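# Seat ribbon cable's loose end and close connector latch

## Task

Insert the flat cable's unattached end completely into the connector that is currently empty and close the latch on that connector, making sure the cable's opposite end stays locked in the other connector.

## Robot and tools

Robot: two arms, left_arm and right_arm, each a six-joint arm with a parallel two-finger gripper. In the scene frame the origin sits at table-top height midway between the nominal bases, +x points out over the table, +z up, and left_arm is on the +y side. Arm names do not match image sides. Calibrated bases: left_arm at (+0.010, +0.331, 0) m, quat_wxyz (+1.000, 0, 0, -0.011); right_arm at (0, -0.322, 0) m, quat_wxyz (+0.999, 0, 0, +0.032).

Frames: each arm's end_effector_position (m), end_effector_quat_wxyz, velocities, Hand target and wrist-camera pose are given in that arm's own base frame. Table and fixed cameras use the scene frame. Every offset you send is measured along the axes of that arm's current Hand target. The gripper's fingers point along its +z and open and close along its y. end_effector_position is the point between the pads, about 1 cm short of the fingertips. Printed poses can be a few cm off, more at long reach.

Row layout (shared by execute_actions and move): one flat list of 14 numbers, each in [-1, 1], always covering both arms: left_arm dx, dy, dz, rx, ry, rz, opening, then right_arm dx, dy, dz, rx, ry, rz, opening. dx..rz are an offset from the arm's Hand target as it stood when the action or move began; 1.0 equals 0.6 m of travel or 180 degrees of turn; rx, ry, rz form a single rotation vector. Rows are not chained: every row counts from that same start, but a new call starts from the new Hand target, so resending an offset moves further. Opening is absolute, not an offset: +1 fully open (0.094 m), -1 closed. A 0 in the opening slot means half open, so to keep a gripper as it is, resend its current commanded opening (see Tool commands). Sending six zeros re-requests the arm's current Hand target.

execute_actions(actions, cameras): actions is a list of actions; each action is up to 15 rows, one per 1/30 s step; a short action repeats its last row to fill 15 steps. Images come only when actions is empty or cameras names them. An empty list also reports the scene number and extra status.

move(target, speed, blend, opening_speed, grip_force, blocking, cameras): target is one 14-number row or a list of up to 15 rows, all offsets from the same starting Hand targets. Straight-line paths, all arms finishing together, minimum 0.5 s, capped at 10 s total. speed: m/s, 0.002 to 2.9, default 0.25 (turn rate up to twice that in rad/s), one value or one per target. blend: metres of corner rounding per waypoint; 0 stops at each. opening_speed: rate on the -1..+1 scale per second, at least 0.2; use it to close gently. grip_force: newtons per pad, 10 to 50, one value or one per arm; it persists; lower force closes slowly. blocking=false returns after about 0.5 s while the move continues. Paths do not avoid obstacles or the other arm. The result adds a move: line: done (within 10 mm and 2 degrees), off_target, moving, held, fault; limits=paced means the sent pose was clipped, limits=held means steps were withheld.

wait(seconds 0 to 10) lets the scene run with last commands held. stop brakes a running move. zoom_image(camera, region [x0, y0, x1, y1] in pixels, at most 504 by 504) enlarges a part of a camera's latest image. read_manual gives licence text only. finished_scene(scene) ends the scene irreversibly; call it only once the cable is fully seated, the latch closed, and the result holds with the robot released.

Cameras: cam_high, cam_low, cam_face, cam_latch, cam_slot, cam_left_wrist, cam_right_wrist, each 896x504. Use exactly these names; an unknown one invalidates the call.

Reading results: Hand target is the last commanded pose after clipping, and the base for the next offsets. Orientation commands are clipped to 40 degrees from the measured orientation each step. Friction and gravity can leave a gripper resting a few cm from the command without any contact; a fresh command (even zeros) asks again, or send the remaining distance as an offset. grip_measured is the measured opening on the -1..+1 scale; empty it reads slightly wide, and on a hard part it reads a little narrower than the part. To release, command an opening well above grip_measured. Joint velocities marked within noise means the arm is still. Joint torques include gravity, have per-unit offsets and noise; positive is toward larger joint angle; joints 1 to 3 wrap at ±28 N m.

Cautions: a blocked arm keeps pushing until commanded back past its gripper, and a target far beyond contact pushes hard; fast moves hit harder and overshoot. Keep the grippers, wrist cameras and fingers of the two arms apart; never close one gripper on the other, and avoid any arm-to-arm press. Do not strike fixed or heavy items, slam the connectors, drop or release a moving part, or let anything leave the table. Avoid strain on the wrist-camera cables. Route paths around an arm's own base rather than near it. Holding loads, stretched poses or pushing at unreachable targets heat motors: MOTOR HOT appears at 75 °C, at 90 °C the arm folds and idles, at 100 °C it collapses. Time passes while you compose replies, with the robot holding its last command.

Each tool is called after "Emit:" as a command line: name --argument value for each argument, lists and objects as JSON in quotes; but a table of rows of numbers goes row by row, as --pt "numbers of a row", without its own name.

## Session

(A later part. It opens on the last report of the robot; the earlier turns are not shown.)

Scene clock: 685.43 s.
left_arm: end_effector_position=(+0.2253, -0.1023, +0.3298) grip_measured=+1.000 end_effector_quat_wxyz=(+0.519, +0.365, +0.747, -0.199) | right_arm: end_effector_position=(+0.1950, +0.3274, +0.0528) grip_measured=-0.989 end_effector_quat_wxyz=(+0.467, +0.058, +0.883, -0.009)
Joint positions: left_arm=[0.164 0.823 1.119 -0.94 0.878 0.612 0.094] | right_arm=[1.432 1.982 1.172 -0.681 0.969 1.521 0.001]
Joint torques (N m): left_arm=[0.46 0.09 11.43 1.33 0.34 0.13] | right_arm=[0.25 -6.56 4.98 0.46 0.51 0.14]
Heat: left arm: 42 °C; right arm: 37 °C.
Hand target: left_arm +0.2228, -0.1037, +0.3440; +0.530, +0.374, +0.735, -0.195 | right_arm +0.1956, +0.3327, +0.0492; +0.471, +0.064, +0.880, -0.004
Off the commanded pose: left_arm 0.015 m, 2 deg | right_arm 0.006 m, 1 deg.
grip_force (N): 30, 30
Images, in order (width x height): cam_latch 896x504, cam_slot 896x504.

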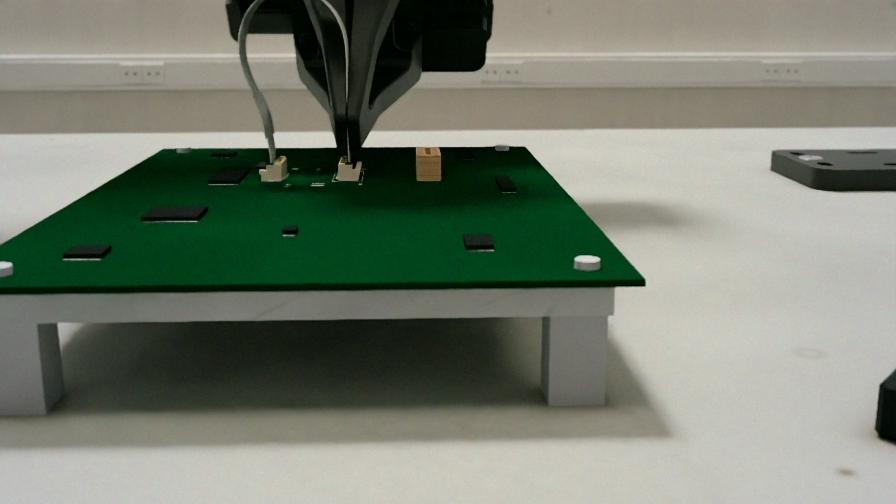

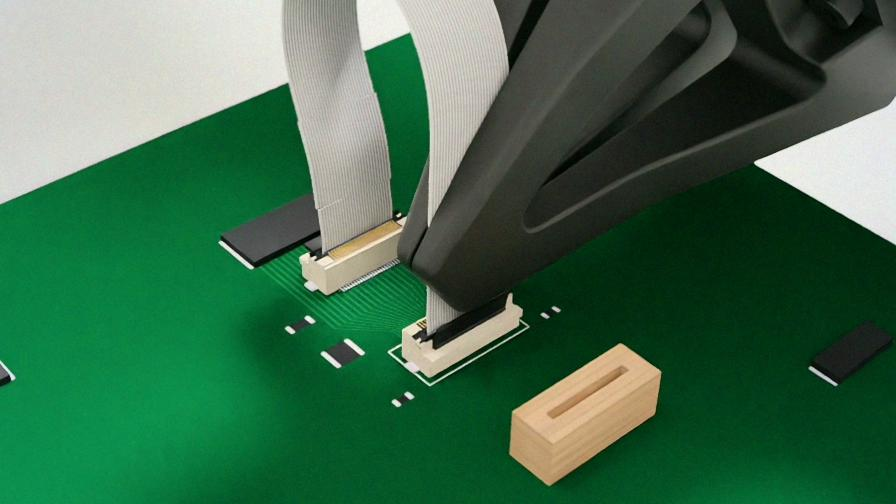

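Emit:
execute_actions --actions '[[[0,0,0,0,0,0,1,0,0,0,0,0,0,-0.97]]]' --cameras '["cam_latch","cam_slot"]'

Emit:
zoom_image --camera "cam_latch" --region '[325, 120, 385, 190]'

Emit:
zoom_image --camera "cam_slot" --region '[400, 285, 530, 385]'

Scene clock: 694.27 s.
left_arm: end_effector_position=(+0.2253, -0.1023, +0.3298) grip_measured=+1.000 end_effector_quat_wxyz=(+0.519, +0.365, +0.747, -0.199) | right_arm: end_effector_position=(+0.1952, +0.3274, +0.0519) grip_measured=-0.972 end_effector_quat_wxyz=(+0.467, +0.058, +0.882, -0.010)
Joint positions: left_arm=[0.164 0.823 1.119 -0.94 0.878 0.612 0.094] | right_arm=[1.432 1.985 1.172 -0.68 0.971 1.522 0.001]
Joint torques (N m): left_arm=[0.62 0.21 11.49 1.32 0.33 0.12] | right_arm=[0.25 -6.8 5 0.44 0.5 0.12]
Heat: left arm: 42 °C; right arm: 36 °C.
Hand target: left_arm +0.2228, -0.1037, +0.3440; +0.530, +0.374, +0.735, -0.195 | right_arm +0.1956, +0.3327, +0.0493; +0.471, +0.064, +0.880, -0.004
Off the commanded pose: left_arm 0.015 m, 2 deg | right_arm 0.006 m, 1 deg.
grip_force (N): 30, 30
Images, in order (width x height): cam_latch 896x504, cam_slot 896x504.

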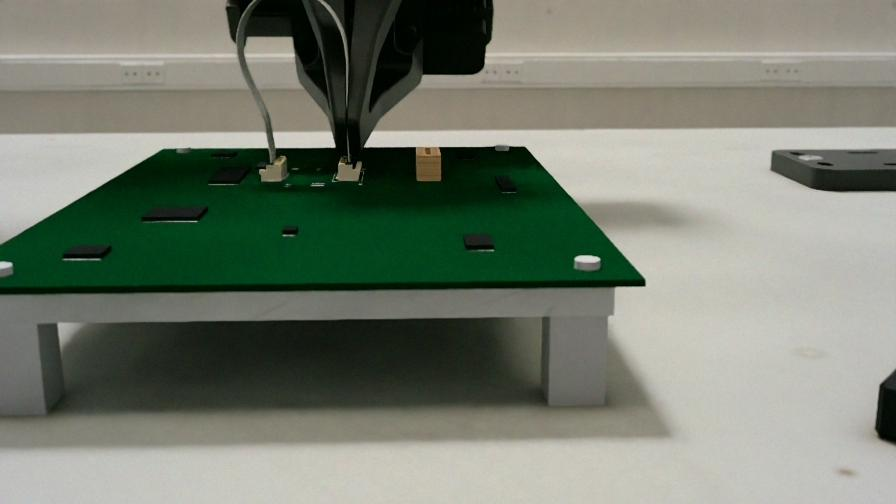

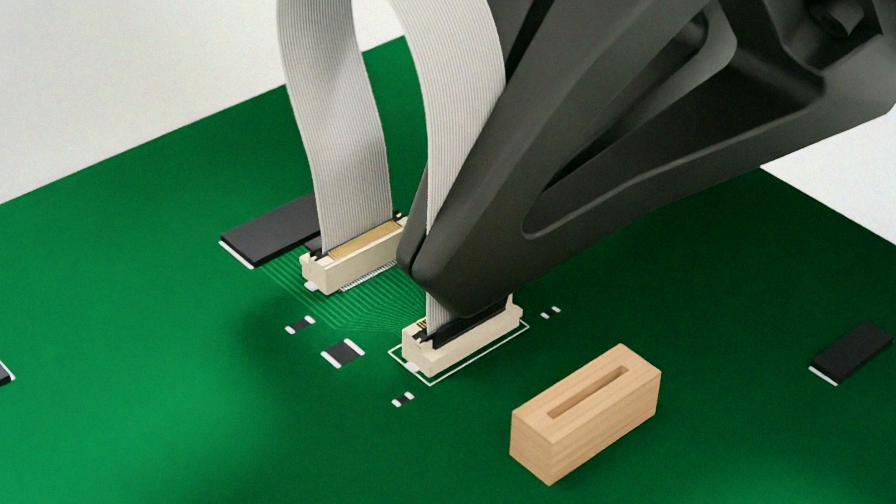

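Scaled by 7.200 from the camera's 896x504 image, which has a finer 1280x720 frame.

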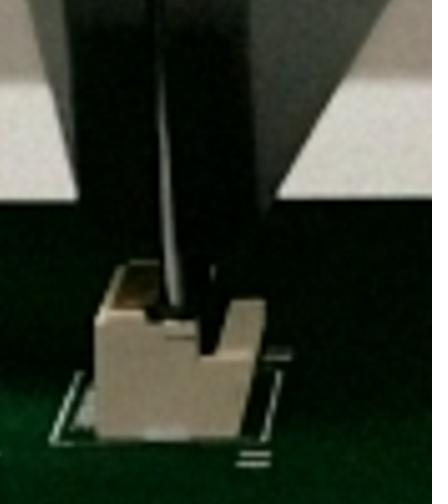

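Scaled by 3.877 from the camera's 896x504 image, which has a finer 1280x720 frame.

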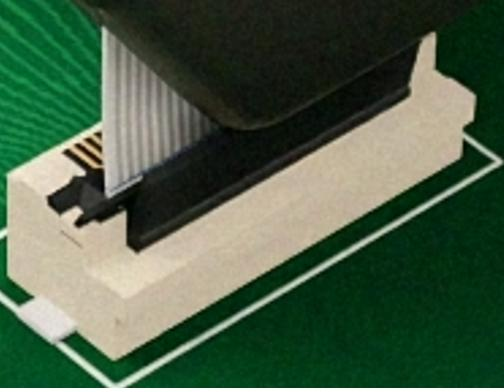

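Emit:
execute_actions --actions '[[[0,0,0,0,0,0,1,0.0013,0,0.0009,0,0,0,-0.945]]]' --cameras '["cam_latch","cam_slot"]'

Emit:
zoom_image --camera "cam_latch" --region '[325, 120, 385, 190]'

Emit:
zoom_image --camera "cam_slot" --region '[400, 285, 530, 385]'

Scene clock: 696.30 s.
left_arm: end_effector_position=(+0.2253, -0.1023, +0.3298) grip_measured=+1.000 end_effector_quat_wxyz=(+0.519, +0.365, +0.747, -0.199) | right_arm: end_effector_position=(+0.1952, +0.3275, +0.0504) grip_measured=-0.947 end_effector_quat_wxyz=(+0.467, +0.058, +0.882, -0.011)
Joint positions: left_arm=[0.164 0.823 1.119 -0.94 0.878 0.612 0.094] | right_arm=[1.432 1.99 1.172 -0.677 0.971 1.522 0.002]
Joint torques (N m): left_arm=[0.64 0.2 11.45 1.32 0.32 0.1] | right_arm=[0.27 -6.97 4.88 0.44 0.5 0.11]
Heat: left arm: 42 °C; right arm: 36 °C.
Hand target: left_arm +0.2228, -0.1037, +0.3440; +0.530, +0.374, +0.735, -0.195 | right_arm +0.1956, +0.3327, +0.0482; +0.471, +0.064, +0.880, -0.004
Off the commanded pose: left_arm 0.015 m, 2 deg | right_arm 0.006 m, 1 deg.
grip_force (N): 30, 30
Images, in order (width x height): cam_latch 896x504, cam_slot 896x504.

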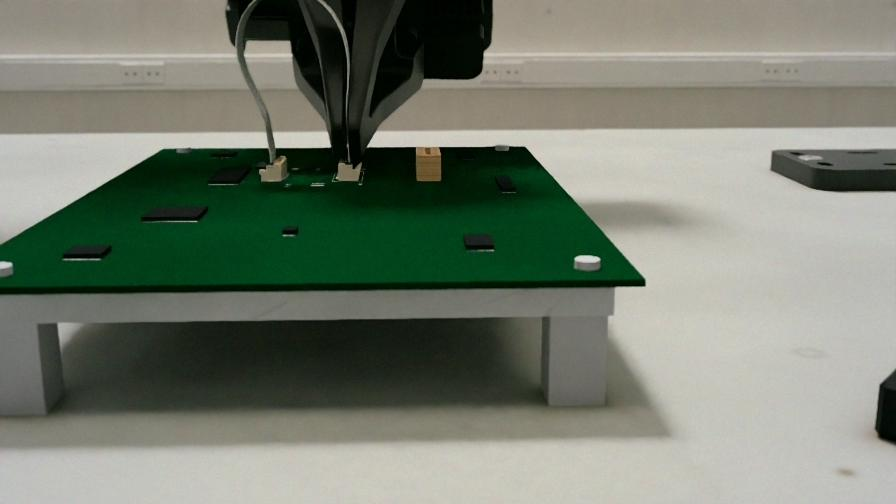

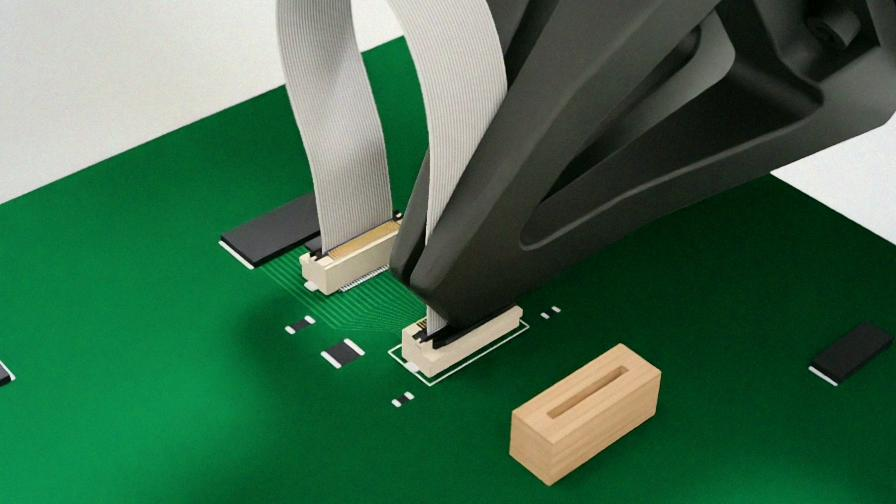

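Scaled by 7.200 from the camera's 896x504 image, which has a finer 1280x720 frame.

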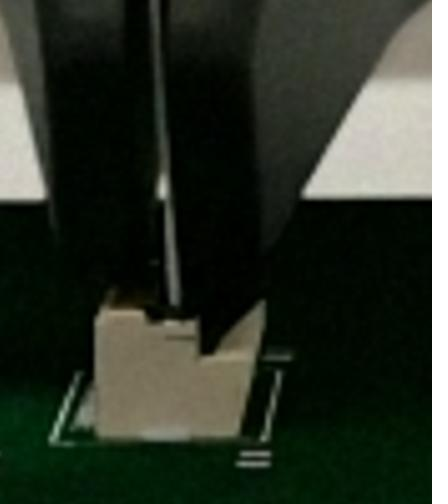

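Scaled by 3.877 from the camera's 896x504 image, which has a finer 1280x720 frame.

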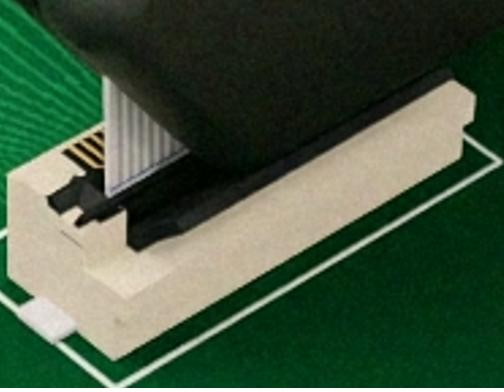

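Emit:
execute_actions --actions '[[[0,0,0,0,0,0,1,0.0013,0.0004,0.0009,0,0,0,-0.92]]]' --cameras '["cam_latch","cam_slot"]'

Emit:
zoom_image --camera "cam_latch" --region '[325, 120, 385, 190]'

Emit:
zoom_image --camera "cam_slot" --region '[400, 285, 530, 385]'

Scene clock: 698.33 s.
left_arm: end_effector_position=(+0.2253, -0.1023, +0.3298) grip_measured=+1.000 end_effector_quat_wxyz=(+0.519, +0.365, +0.747, -0.199) | right_arm: end_effector_position=(+0.1952, +0.3274, +0.0500) grip_measured=-0.922 end_effector_quat_wxyz=(+0.467, +0.057, +0.882, -0.011)
Joint positions: left_arm=[0.164 0.823 1.119 -0.94 0.878 0.612 0.094] | right_arm=[1.432 1.991 1.172 -0.678 0.971 1.522 0.004]
Joint torques (N m): left_arm=[0.62 -0.02 11.34 1.37 0.33 0.11] | right_arm=[0.25 -6.84 4.88 0.47 0.49 0.12]
Heat: left arm: 42 °C; right arm: 36 °C.
Hand target: left_arm +0.2228, -0.1037, +0.3440; +0.530, +0.374, +0.735, -0.195 | right_arm +0.1957, +0.3330, +0.0473; +0.471, +0.064, +0.880, -0.004
Off the commanded pose: left_arm 0.015 m, 2 deg | right_arm 0.006 m, 1 deg.
grip_force (N): 30, 30
Images, in order (width x height): cam_latch 896x504, cam_slot 896x504.

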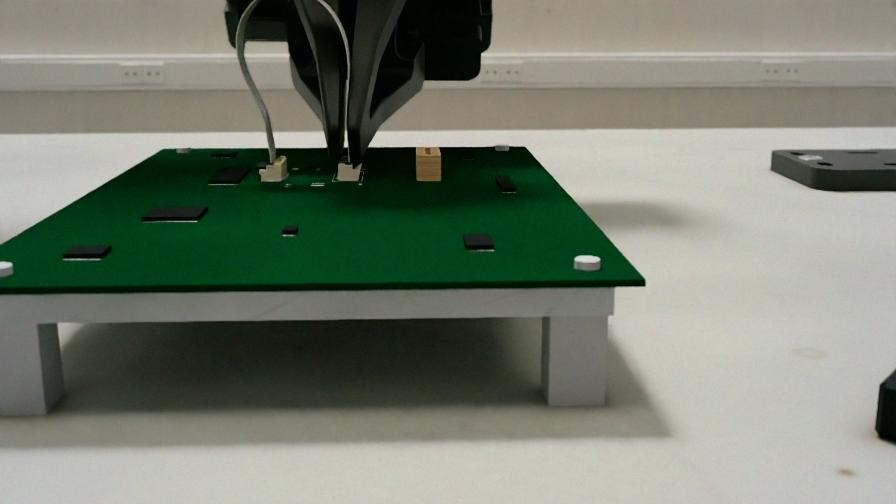

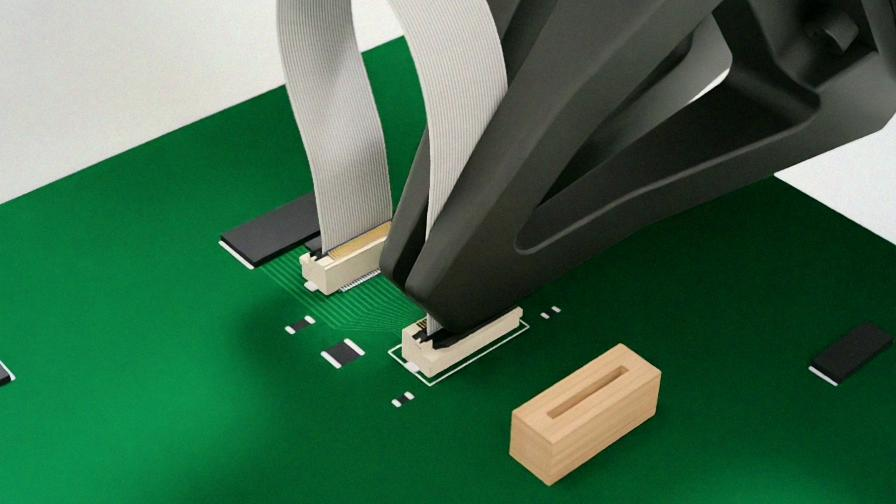

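Scaled by 7.200 from the camera's 896x504 image, which has a finer 1280x720 frame.

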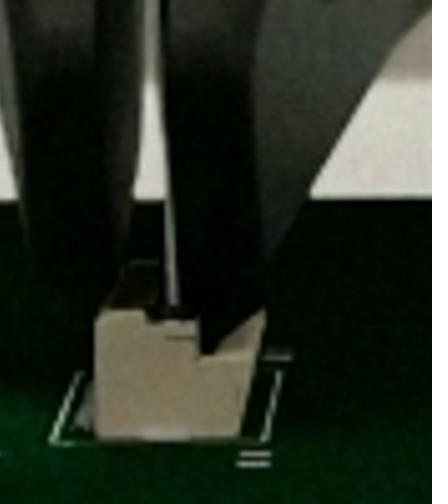

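Scaled by 3.877 from the camera's 896x504 image, which has a finer 1280x720 frame.

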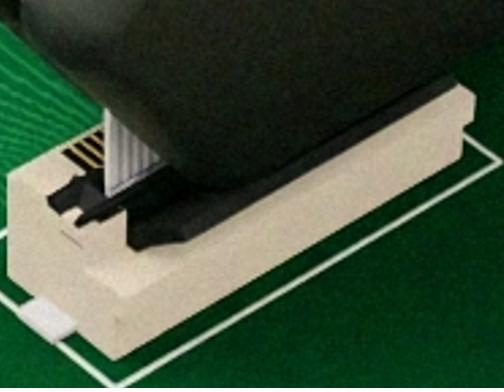

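Emit:
execute_actions --actions '[[[0,0,0,0,0,0,1,0.0044,0.0024,0.0026,0,0,0,-0.89]]]' --cameras '["cam_latch","cam_slot"]'

Emit:
zoom_image --camera "cam_latch" --region '[325, 120, 385, 190]'

Emit:
zoom_image --camera "cam_slot" --region '[400, 285, 530, 385]'

Scene clock: 700.27 s.
left_arm: end_effector_position=(+0.2253, -0.1023, +0.3298) grip_measured=+1.000 end_effector_quat_wxyz=(+0.519, +0.365, +0.747, -0.199) | right_arm: end_effector_position=(+0.1962, +0.3266, +0.0492) grip_measured=-0.892 end_effector_quat_wxyz=(+0.472, +0.056, +0.880, -0.015)
Joint positions: left_arm=[0.164 0.823 1.119 -0.94 0.878 0.612 0.094] | right_arm=[1.432 1.999 1.172 -0.678 0.982 1.523 0.005]
Joint torques (N m): left_arm=[0.54 0.24 11.29 1.31 0.33 0.14] | right_arm=[0.29 -6.61 5.15 0.52 0.4 0.13]
Heat: left arm: 42 °C; right arm: 36 °C.
Hand target: left_arm +0.2228, -0.1037, +0.3440; +0.530, +0.374, +0.735, -0.195 | right_arm +0.1957, +0.3346, +0.0443; +0.471, +0.064, +0.880, -0.004
Off the commanded pose: left_arm 0.015 m, 2 deg | right_arm 0.009 m, 2 deg.
grip_force (N): 30, 30
Images, in order (width x height): cam_latch 896x504, cam_slot 896x504.

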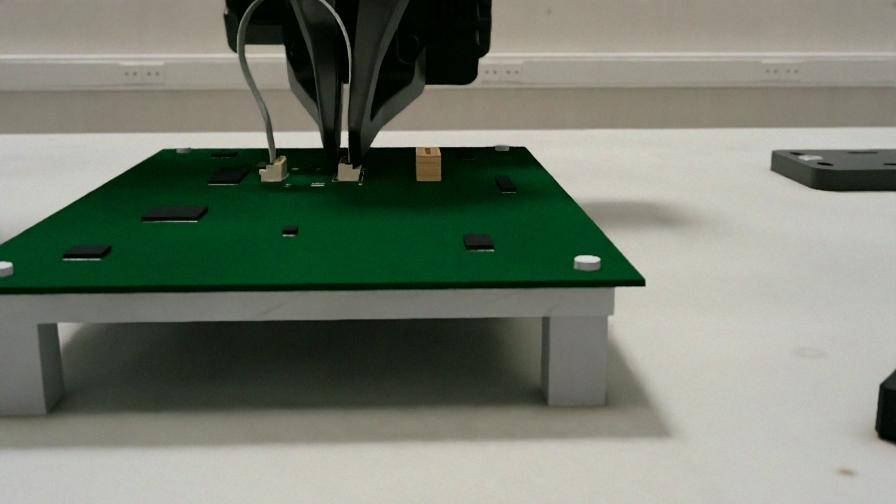

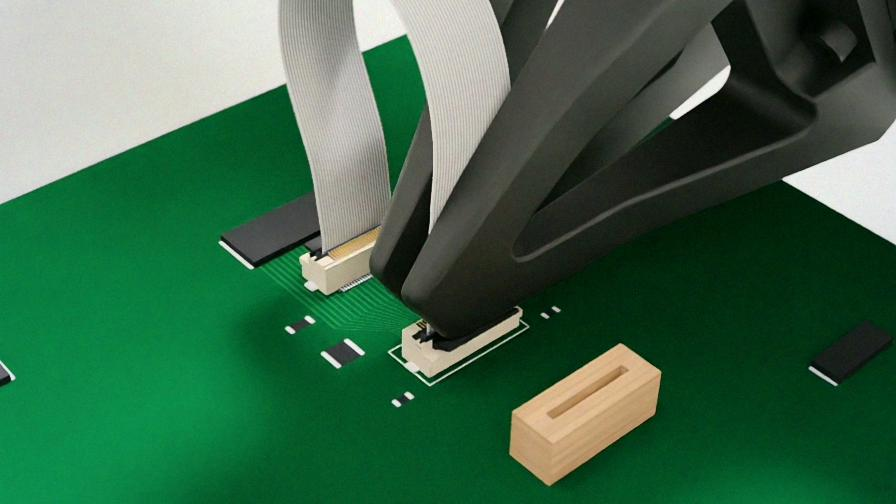

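Scaled by 7.200 from the camera's 896x504 image, which has a finer 1280x720 frame.

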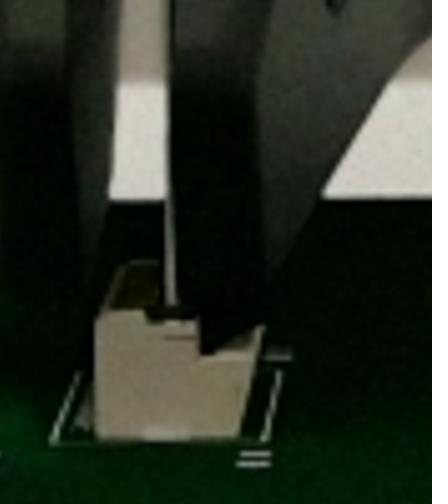

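Scaled by 3.877 from the camera's 896x504 image, which has a finer 1280x720 frame.

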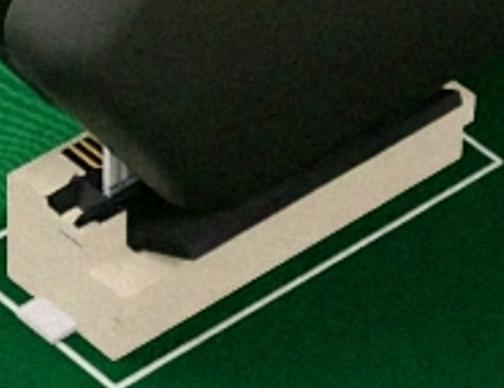

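Emit:
execute_actions --actions '[[[0,0,0,0,0,0,1,0.0039,0.004,0.0023,0,0,0,-0.87]]]' --cameras '["cam_latch","cam_slot"]'

Emit:
zoom_image --camera "cam_latch" --region '[325, 120, 385, 190]'

Emit:
zoom_image --camera "cam_slot" --region '[400, 285, 530, 385]'

Scene clock: 702.40 s.
left_arm: end_effector_position=(+0.2253, -0.1023, +0.3298) grip_measured=+1.000 end_effector_quat_wxyz=(+0.519, +0.365, +0.747, -0.199) | right_arm: end_effector_position=(+0.1972, +0.3284, +0.0484) grip_measured=-0.872 end_effector_quat_wxyz=(+0.475, +0.056, +0.878, -0.016)
Joint positions: left_arm=[0.164 0.823 1.119 -0.94 0.878 0.612 0.094] | right_arm=[1.432 2.01 1.181 -0.678 0.99 1.525 0.006]
Joint torques (N m): left_arm=[0.47 0.18 11.49 1.34 0.32 0.13] | right_arm=[0.38 -6.58 5.12 0.54 0.33 0.13]
Heat: left arm: 42 °C; right arm: 36 °C.
Hand target: left_arm +0.2228, -0.1037, +0.3440; +0.530, +0.374, +0.735, -0.195 | right_arm +0.1958, +0.3372, +0.0417; +0.471, +0.064, +0.880, -0.004
Off the commanded pose: left_arm 0.015 m, 2 deg | right_arm 0.011 m, 2 deg.
grip_force (N): 30, 30
Images, in order (width x height): cam_latch 896x504, cam_slot 896x504.

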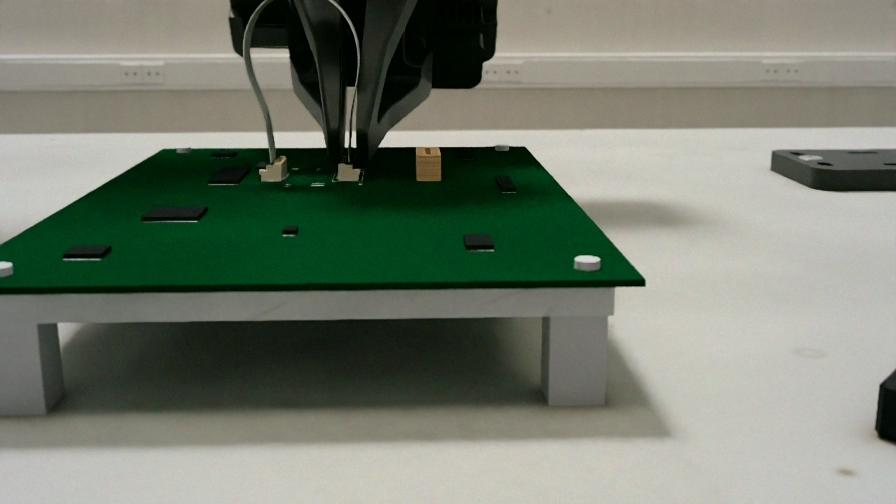

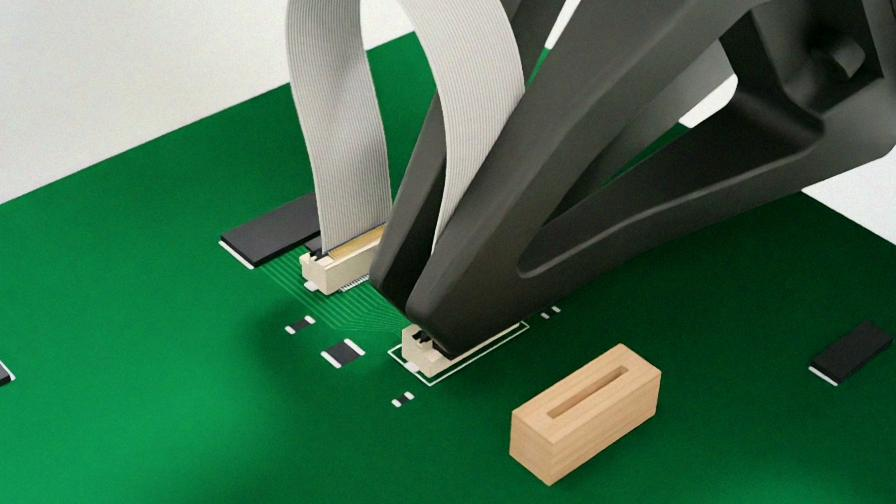

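Scaled by 7.200 from the camera's 896x504 image, which has a finer 1280x720 frame.

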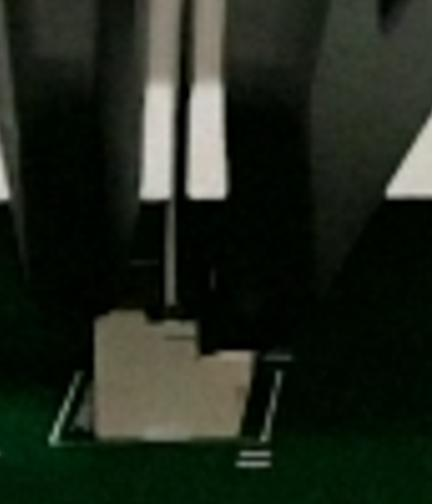

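Scaled by 3.877 from the camera's 896x504 image, which has a finer 1280x720 frame.

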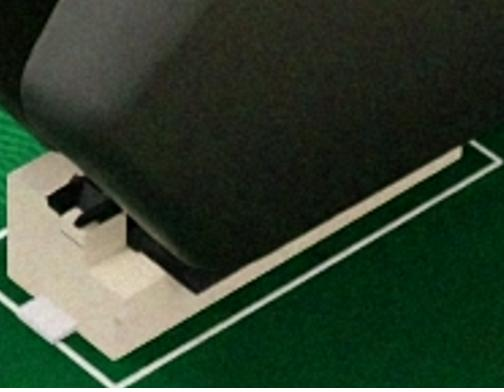

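Emit:
execute_actions --actions '[[[0,0,0,0,0,0,1,0.0042,0,0.0027,0,0,0,-0.86]]]' --cameras '["cam_latch","cam_slot","cam_face"]'

Emit:
zoom_image --camera "cam_latch" --region '[325, 120, 385, 190]'

Emit:
zoom_image --camera "cam_slot" --region '[400, 285, 530, 385]'

Emit:
zoom_image --camera "cam_face" --region '[470, 170, 570, 240]'

Scene clock: 704.37 s.
left_arm: end_effector_position=(+0.2253, -0.1023, +0.3298) grip_measured=+1.000 end_effector_quat_wxyz=(+0.519, +0.365, +0.747, -0.199) | right_arm: end_effector_position=(+0.1981, +0.3280, +0.0483) grip_measured=-0.862 end_effector_quat_wxyz=(+0.479, +0.055, +0.876, -0.018)
Joint positions: left_arm=[0.164 0.823 1.119 -0.94 0.878 0.612 0.094] | right_arm=[1.432 2.015 1.181 -0.677 0.999 1.525 0.006]
Joint torques (N m): left_arm=[0.5 0.25 11.36 1.3 0.35 0.11] | right_arm=[0.39 -6.45 4.85 0.62 0.26 0.12]
Heat: left arm: 42 °C; right arm: 36 °C.
Hand target: left_arm +0.2228, -0.1037, +0.3440; +0.530, +0.374, +0.735, -0.195 | right_arm +0.1958, +0.3373, +0.0388; +0.471, +0.064, +0.880, -0.004
Off the commanded pose: left_arm 0.015 m, 2 deg | right_arm 0.014 m, 2 deg.
grip_force (N): 30, 30
Images, in order (width x height): cam_face 896x504, cam_latch 896x504, cam_slot 896x504.

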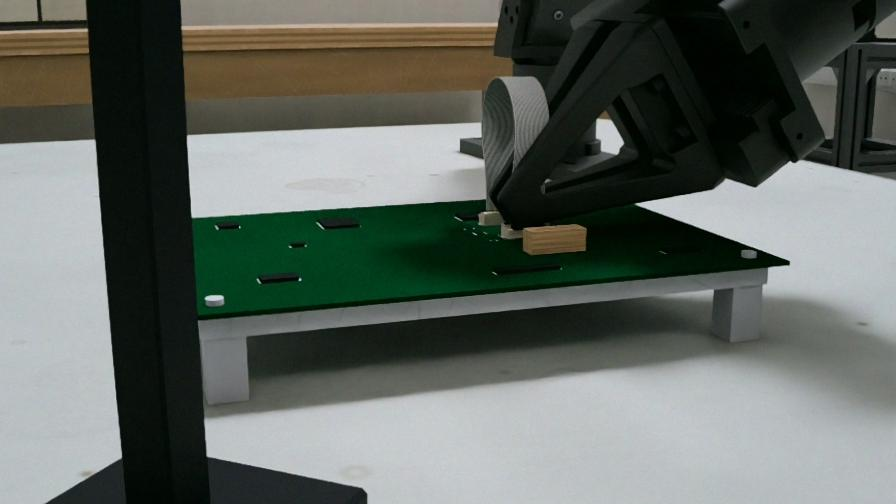

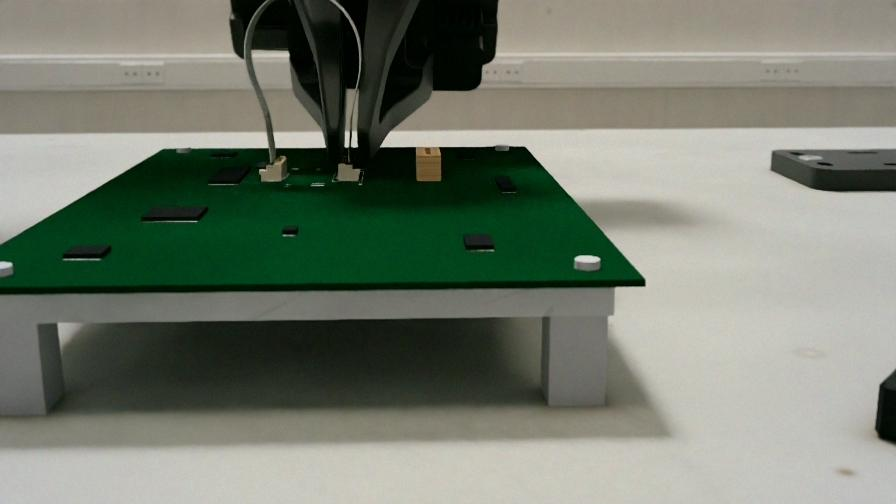

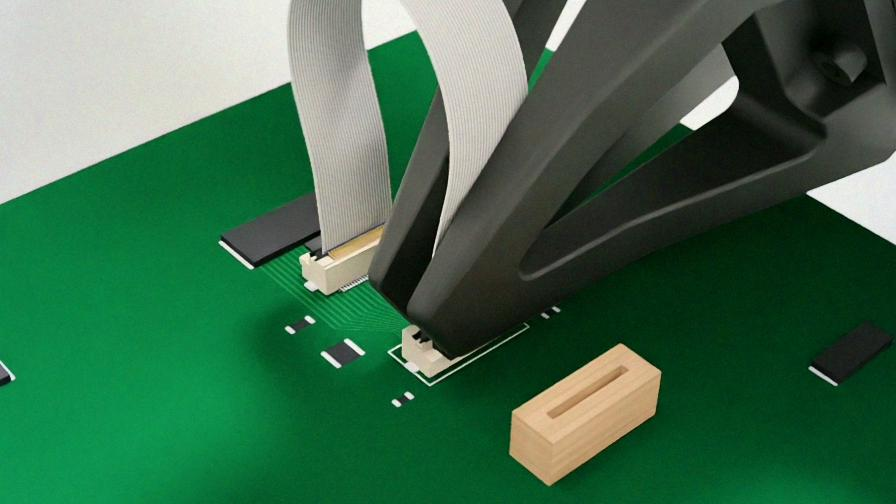

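Scaled by 7.200 from the camera's 896x504 image, which has a finer 1280x720 frame.

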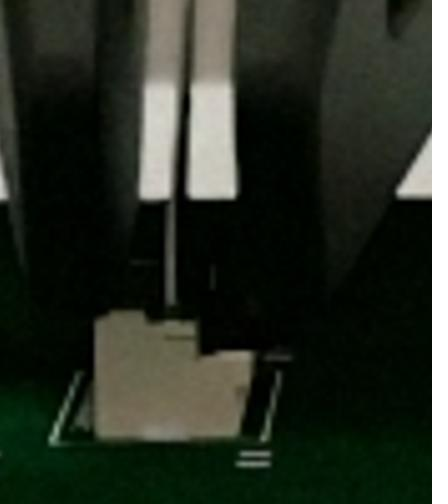

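Scaled by 3.877 from the camera's 896x504 image, which has a finer 1280x720 frame.

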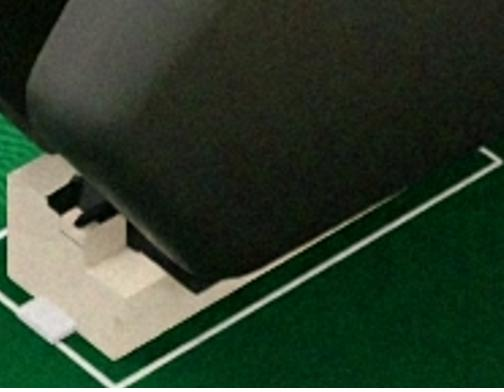

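Scaled by 5.040 from the camera's 896x504 image, which has a finer 1280x720 frame.

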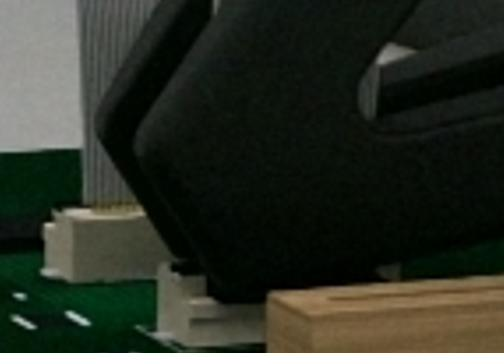

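Emit:
execute_actions --actions '[[[0,0,0,0,0,0,1,-0.0083,0.0005,-0.0056,0,0,0,-0.86]]]' --cameras '[]'

Emit:
execute_actions --actions '[[[0,0,0,0,0,0,1,0,0,0,0,0,0,-0.72]]]' --cameras '["cam_latch","cam_slot"]'

Emit:
zoom_image --camera "cam_latch" --region '[310, 100, 400, 190]'

Scene clock: 707.33 s.
left_arm: end_effector_position=(+0.2253, -0.1023, +0.3298) grip_measured=+1.000 end_effector_quat_wxyz=(+0.519, +0.365, +0.747, -0.199) | right_arm: end_effector_position=(+0.1981, +0.3286, +0.0485) grip_measured=-0.862 end_effector_quat_wxyz=(+0.479, +0.056, +0.876, -0.017)
Joint positions: left_arm=[0.164 0.823 1.119 -0.94 0.878 0.612 0.094] | right_arm=[1.432 2.015 1.183 -0.677 0.998 1.525 0.006]
Joint torques (N m): left_arm=[0.64 0.2 11.4 1.32 0.33 0.13] | right_arm=[0.39 -7.34 5.41 0.43 0.26 0.11]
Heat: left arm: 42 °C; right arm: 35 °C.
Hand target: left_arm +0.2228, -0.1037, +0.3440; +0.530, +0.374, +0.735, -0.195 | right_arm +0.1957, +0.3373, +0.0448; +0.471, +0.064, +0.880, -0.004
Off the commanded pose: left_arm 0.015 m, 2 deg | right_arm 0.010 m, 2 deg.
grip_force (N): 30, 30
No camera images: "cameras" was empty.

Scene clock: 708.03 s.
left_arm: end_effector_position=(+0.2253, -0.1023, +0.3298) grip_measured=+1.000 end_effector_quat_wxyz=(+0.519, +0.365, +0.747, -0.199) | right_arm: end_effector_position=(+0.1960, +0.3291, +0.0449) grip_measured=-0.722 end_effector_quat_wxyz=(+0.469, +0.056, +0.881, -0.016)
Joint positions: left_arm=[0.164 0.823 1.119 -0.94 0.878 0.612 0.094] | right_arm=[1.432 2.016 1.183 -0.676 0.977 1.526 0.013]
Joint torques (N m): left_arm=[0.44 0.18 11.26 1.31 0.33 0.16] | right_arm=[0.36 -7.43 5.41 0.42 0.45 0.11]
Heat: left arm: 42 °C; right arm: 35 °C.
Hand target: left_arm +0.2228, -0.1037, +0.3440; +0.530, +0.374, +0.735, -0.195 | right_arm +0.1958, +0.3373, +0.0448; +0.471, +0.064, +0.880, -0.004
Off the commanded pose: left_arm 0.015 m, 2 deg | right_arm 0.008 m, 2 deg.
grip_force (N): 30, 30
Images, in order (width x height): cam_latch 896x504, cam_slot 896x504.

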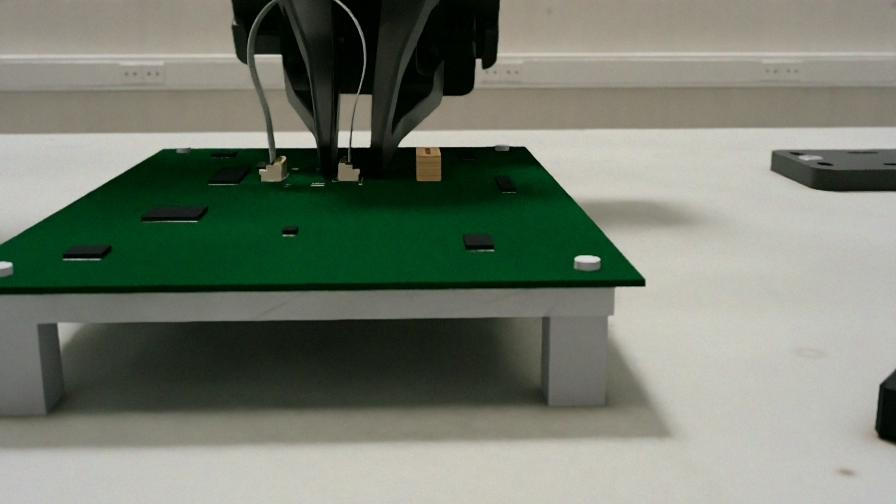

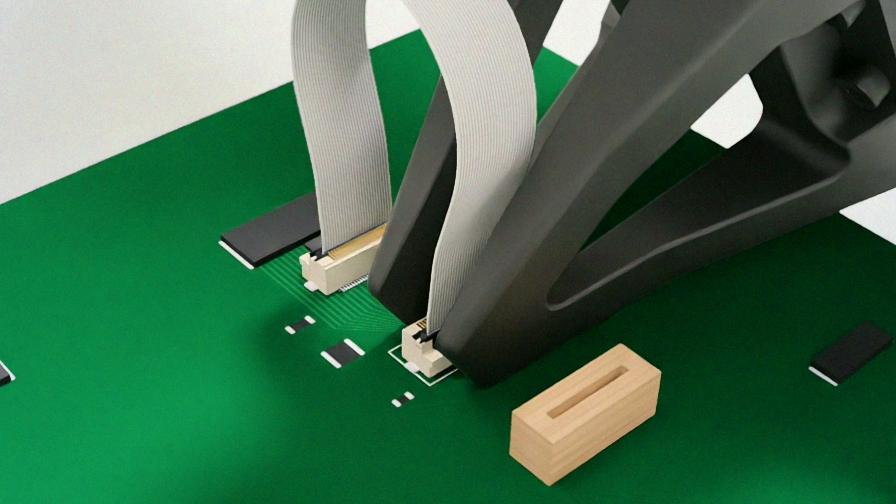

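Scaled by 5.600 from the camera's 896x504 image, which has a finer 1280x720 frame.

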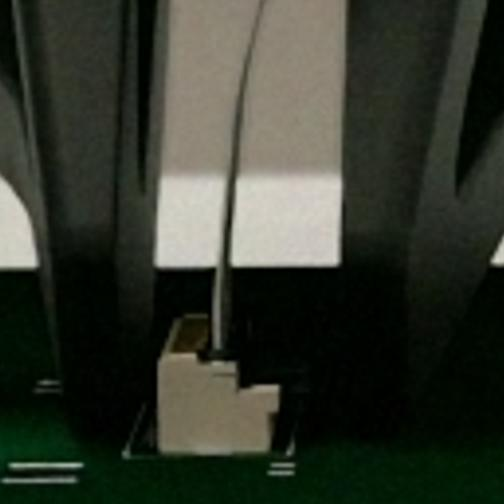

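Emit:
execute_actions --actions '[[[0,0,0,0,0,0,1,-0.0023,-0.0082,-0.0004,0,0,0,-0.72]]]' --cameras '[]'

Scene clock: 715.07 s.
left_arm: end_effector_position=(+0.2253, -0.1023, +0.3298) grip_measured=+1.000 end_effector_quat_wxyz=(+0.519, +0.365, +0.747, -0.199) | right_arm: end_effector_position=(+0.1960, +0.3291, +0.0449) grip_measured=-0.722 end_effector_quat_wxyz=(+0.469, +0.056, +0.881, -0.016)
Joint positions: left_arm=[0.164 0.823 1.119 -0.94 0.878 0.612 0.094] | right_arm=[1.432 2.016 1.183 -0.676 0.977 1.526 0.013]
Joint torques (N m): left_arm=[0.58 0.12 11.34 1.33 0.32 0.15] | right_arm=[0.2 -8.72 3.58 0.5 0.45 0.08]
Heat: left arm: 42 °C; right arm: 36 °C.
Hand target: left_arm +0.2228, -0.1037, +0.3440; +0.530, +0.374, +0.735, -0.195 | right_arm +0.1957, +0.3323, +0.0458; +0.471, +0.064, +0.880, -0.004
Off the commanded pose: left_arm 0.015 m, 2 deg | right_arm 0.003 m, 2 deg.
grip_force (N): 30, 30
No camera images: "cameras" was empty.

Emit:
execute_actions --actions '[[[0,0,0,0,0,0,1,0.0041,-0.002,-0.0092,0,0,0,-0.72]]]' --cameras '[]'

Scene clock: 716.67 s.
left_arm: end_effector_position=(+0.2253, -0.1023, +0.3298) grip_measured=+1.000 end_effector_quat_wxyz=(+0.519, +0.365, +0.747, -0.199) | right_arm: end_effector_position=(+0.1920, +0.3315, +0.0448) grip_measured=-0.722 end_effector_quat_wxyz=(+0.469, +0.062, +0.881, -0.008)
Joint positions: left_arm=[0.164 0.823 1.119 -0.94 0.878 0.612 0.094] | right_arm=[1.444 2.016 1.183 -0.676 0.976 1.551 0.013]
Joint torques (N m): left_arm=[0.58 0.17 11.41 1.32 0.3 0.11] | right_arm=[0.58 -8.8 3.79 0.22 0.46 0.12]
Heat: left arm: 42 °C; right arm: 36 °C.
Hand target: left_arm +0.2228, -0.1037, +0.3440; +0.530, +0.374, +0.735, -0.195 | right_arm +0.1898, +0.3318, +0.0468; +0.471, +0.064, +0.880, -0.004
Off the commanded pose: left_arm 0.015 m, 2 deg | right_arm 0.003 m, 1 deg.
grip_force (N): 30, 30
No camera images: "cameras" was empty.

Emit:
execute_actions --actions '[[[0,0,0,0,0,0,1,-0.0008,-0.0066,0.0004,0,0,0,-0.72]]]' --cameras '["cam_latch","cam_slot"]'

Emit:
zoom_image --camera "cam_latch" --region '[310, 100, 400, 190]'

Scene clock: 718.57 s.
left_arm: end_effector_position=(+0.2253, -0.1023, +0.3298) grip_measured=+1.000 end_effector_quat_wxyz=(+0.519, +0.365, +0.747, -0.199) | right_arm: end_effector_position=(+0.1923, +0.3293, +0.0444) grip_measured=-0.722 end_effector_quat_wxyz=(+0.472, +0.060, +0.879, -0.011)
Joint positions: left_arm=[0.164 0.823 1.119 -0.94 0.878 0.612 0.094] | right_arm=[1.444 2.016 1.176 -0.676 0.983 1.551 0.013]
Joint torques (N m): left_arm=[0.62 0.21 11.51 1.27 0.32 0.12] | right_arm=[0.47 -9.73 2.78 0.3 0.4 0.11]
Heat: left arm: 42 °C; right arm: 36 °C.
Hand target: left_arm +0.2228, -0.1037, +0.3440; +0.530, +0.374, +0.735, -0.195 | right_arm +0.1898, +0.3277, +0.0468; +0.471, +0.064, +0.880, -0.004
Off the commanded pose: left_arm 0.015 m, 2 deg | right_arm 0.004 m, 1 deg.
grip_force (N): 30, 30
Images, in order (width x height): cam_latch 896x504, cam_slot 896x504.

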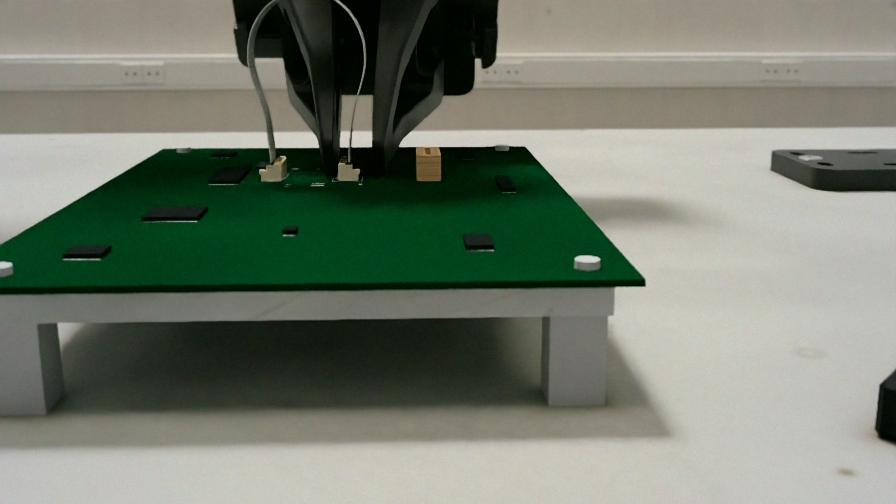

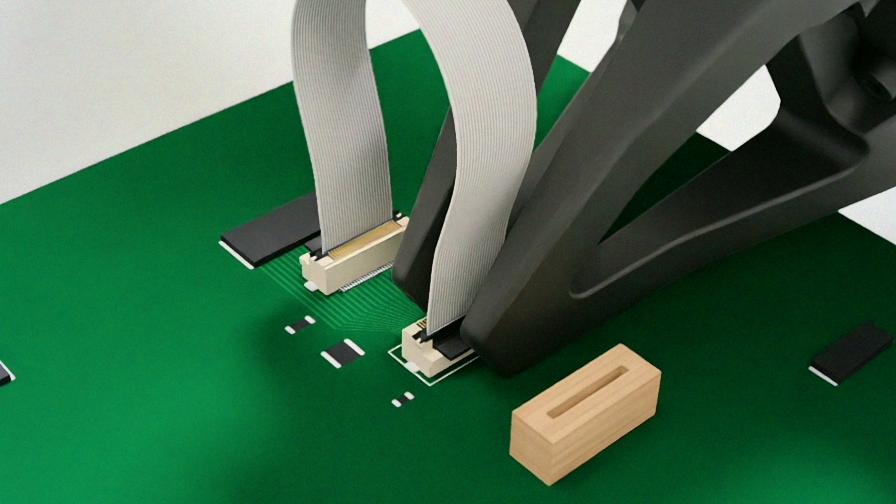

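Scaled by 5.600 from the camera's 896x504 image, which has a finer 1280x720 frame.

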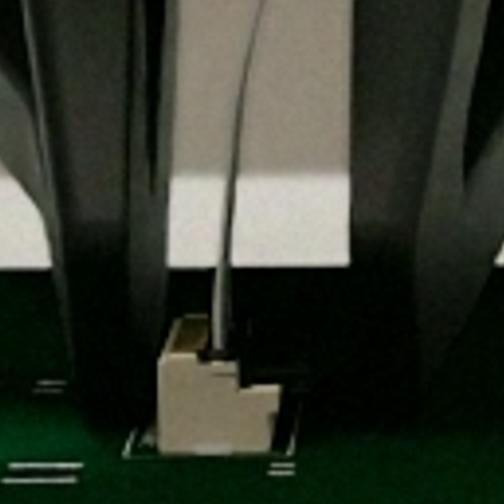

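Emit:
move --target '[0,0,0,0,0,0,1,0.0076,-0.0035,-0.0146,0,0,0,-0.72]' --speed 0.03 --cameras '["cam_latch"]'

Emit:
zoom_image --camera "cam_latch" --region '[310, 100, 400, 190]'

Scene clock: 722.33 s.
left_arm: end_effector_position=(+0.2253, -0.1023, +0.3298) grip_measured=+1.000 end_effector_quat_wxyz=(+0.519, +0.365, +0.747, -0.199) | right_arm: end_effector_position=(+0.1830, +0.3303, +0.0443) grip_measured=-0.722 end_effector_quat_wxyz=(+0.472, +0.064, +0.879, -0.004)
Joint positions: left_arm=[0.164 0.823 1.119 -0.94 0.878 0.612 0.094] | right_arm=[1.471 2.016 1.176 -0.701 0.983 1.599 0.013]
Joint torques (N m): left_arm=[0.53 0.31 11.41 1.28 0.31 0.15] | right_arm=[0.59 -9.63 3.18 0.05 0.41 0.12]
Heat: left arm: 42 °C; right arm: 37 °C.
Hand target: left_arm +0.2228, -0.1037, +0.3440; +0.530, +0.374, +0.735, -0.195 | right_arm +0.1797, +0.3267, +0.0478; +0.471, +0.064, +0.880, -0.004
Off the commanded pose: left_arm 0.015 m, 2 deg | right_arm 0.006 m, 0 deg.
grip_force (N): 30, 30
move: off_target (left_arm)
Images, in order (width x height): cam_latch 896x504.

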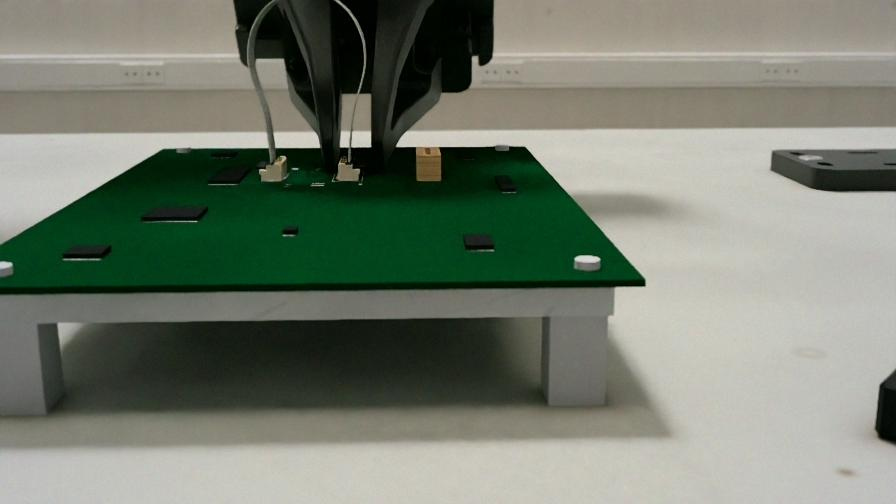

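Scaled by 5.600 from the camera's 896x504 image, which has a finer 1280x720 frame.

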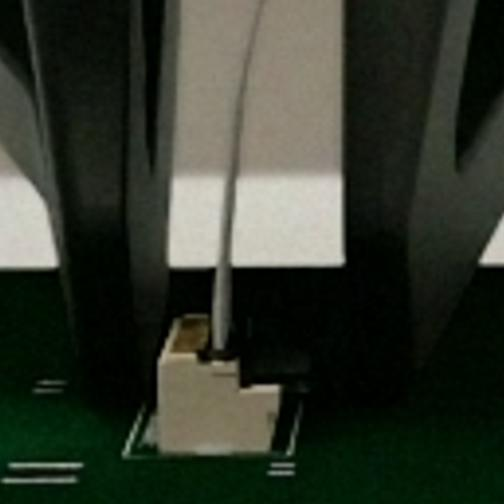

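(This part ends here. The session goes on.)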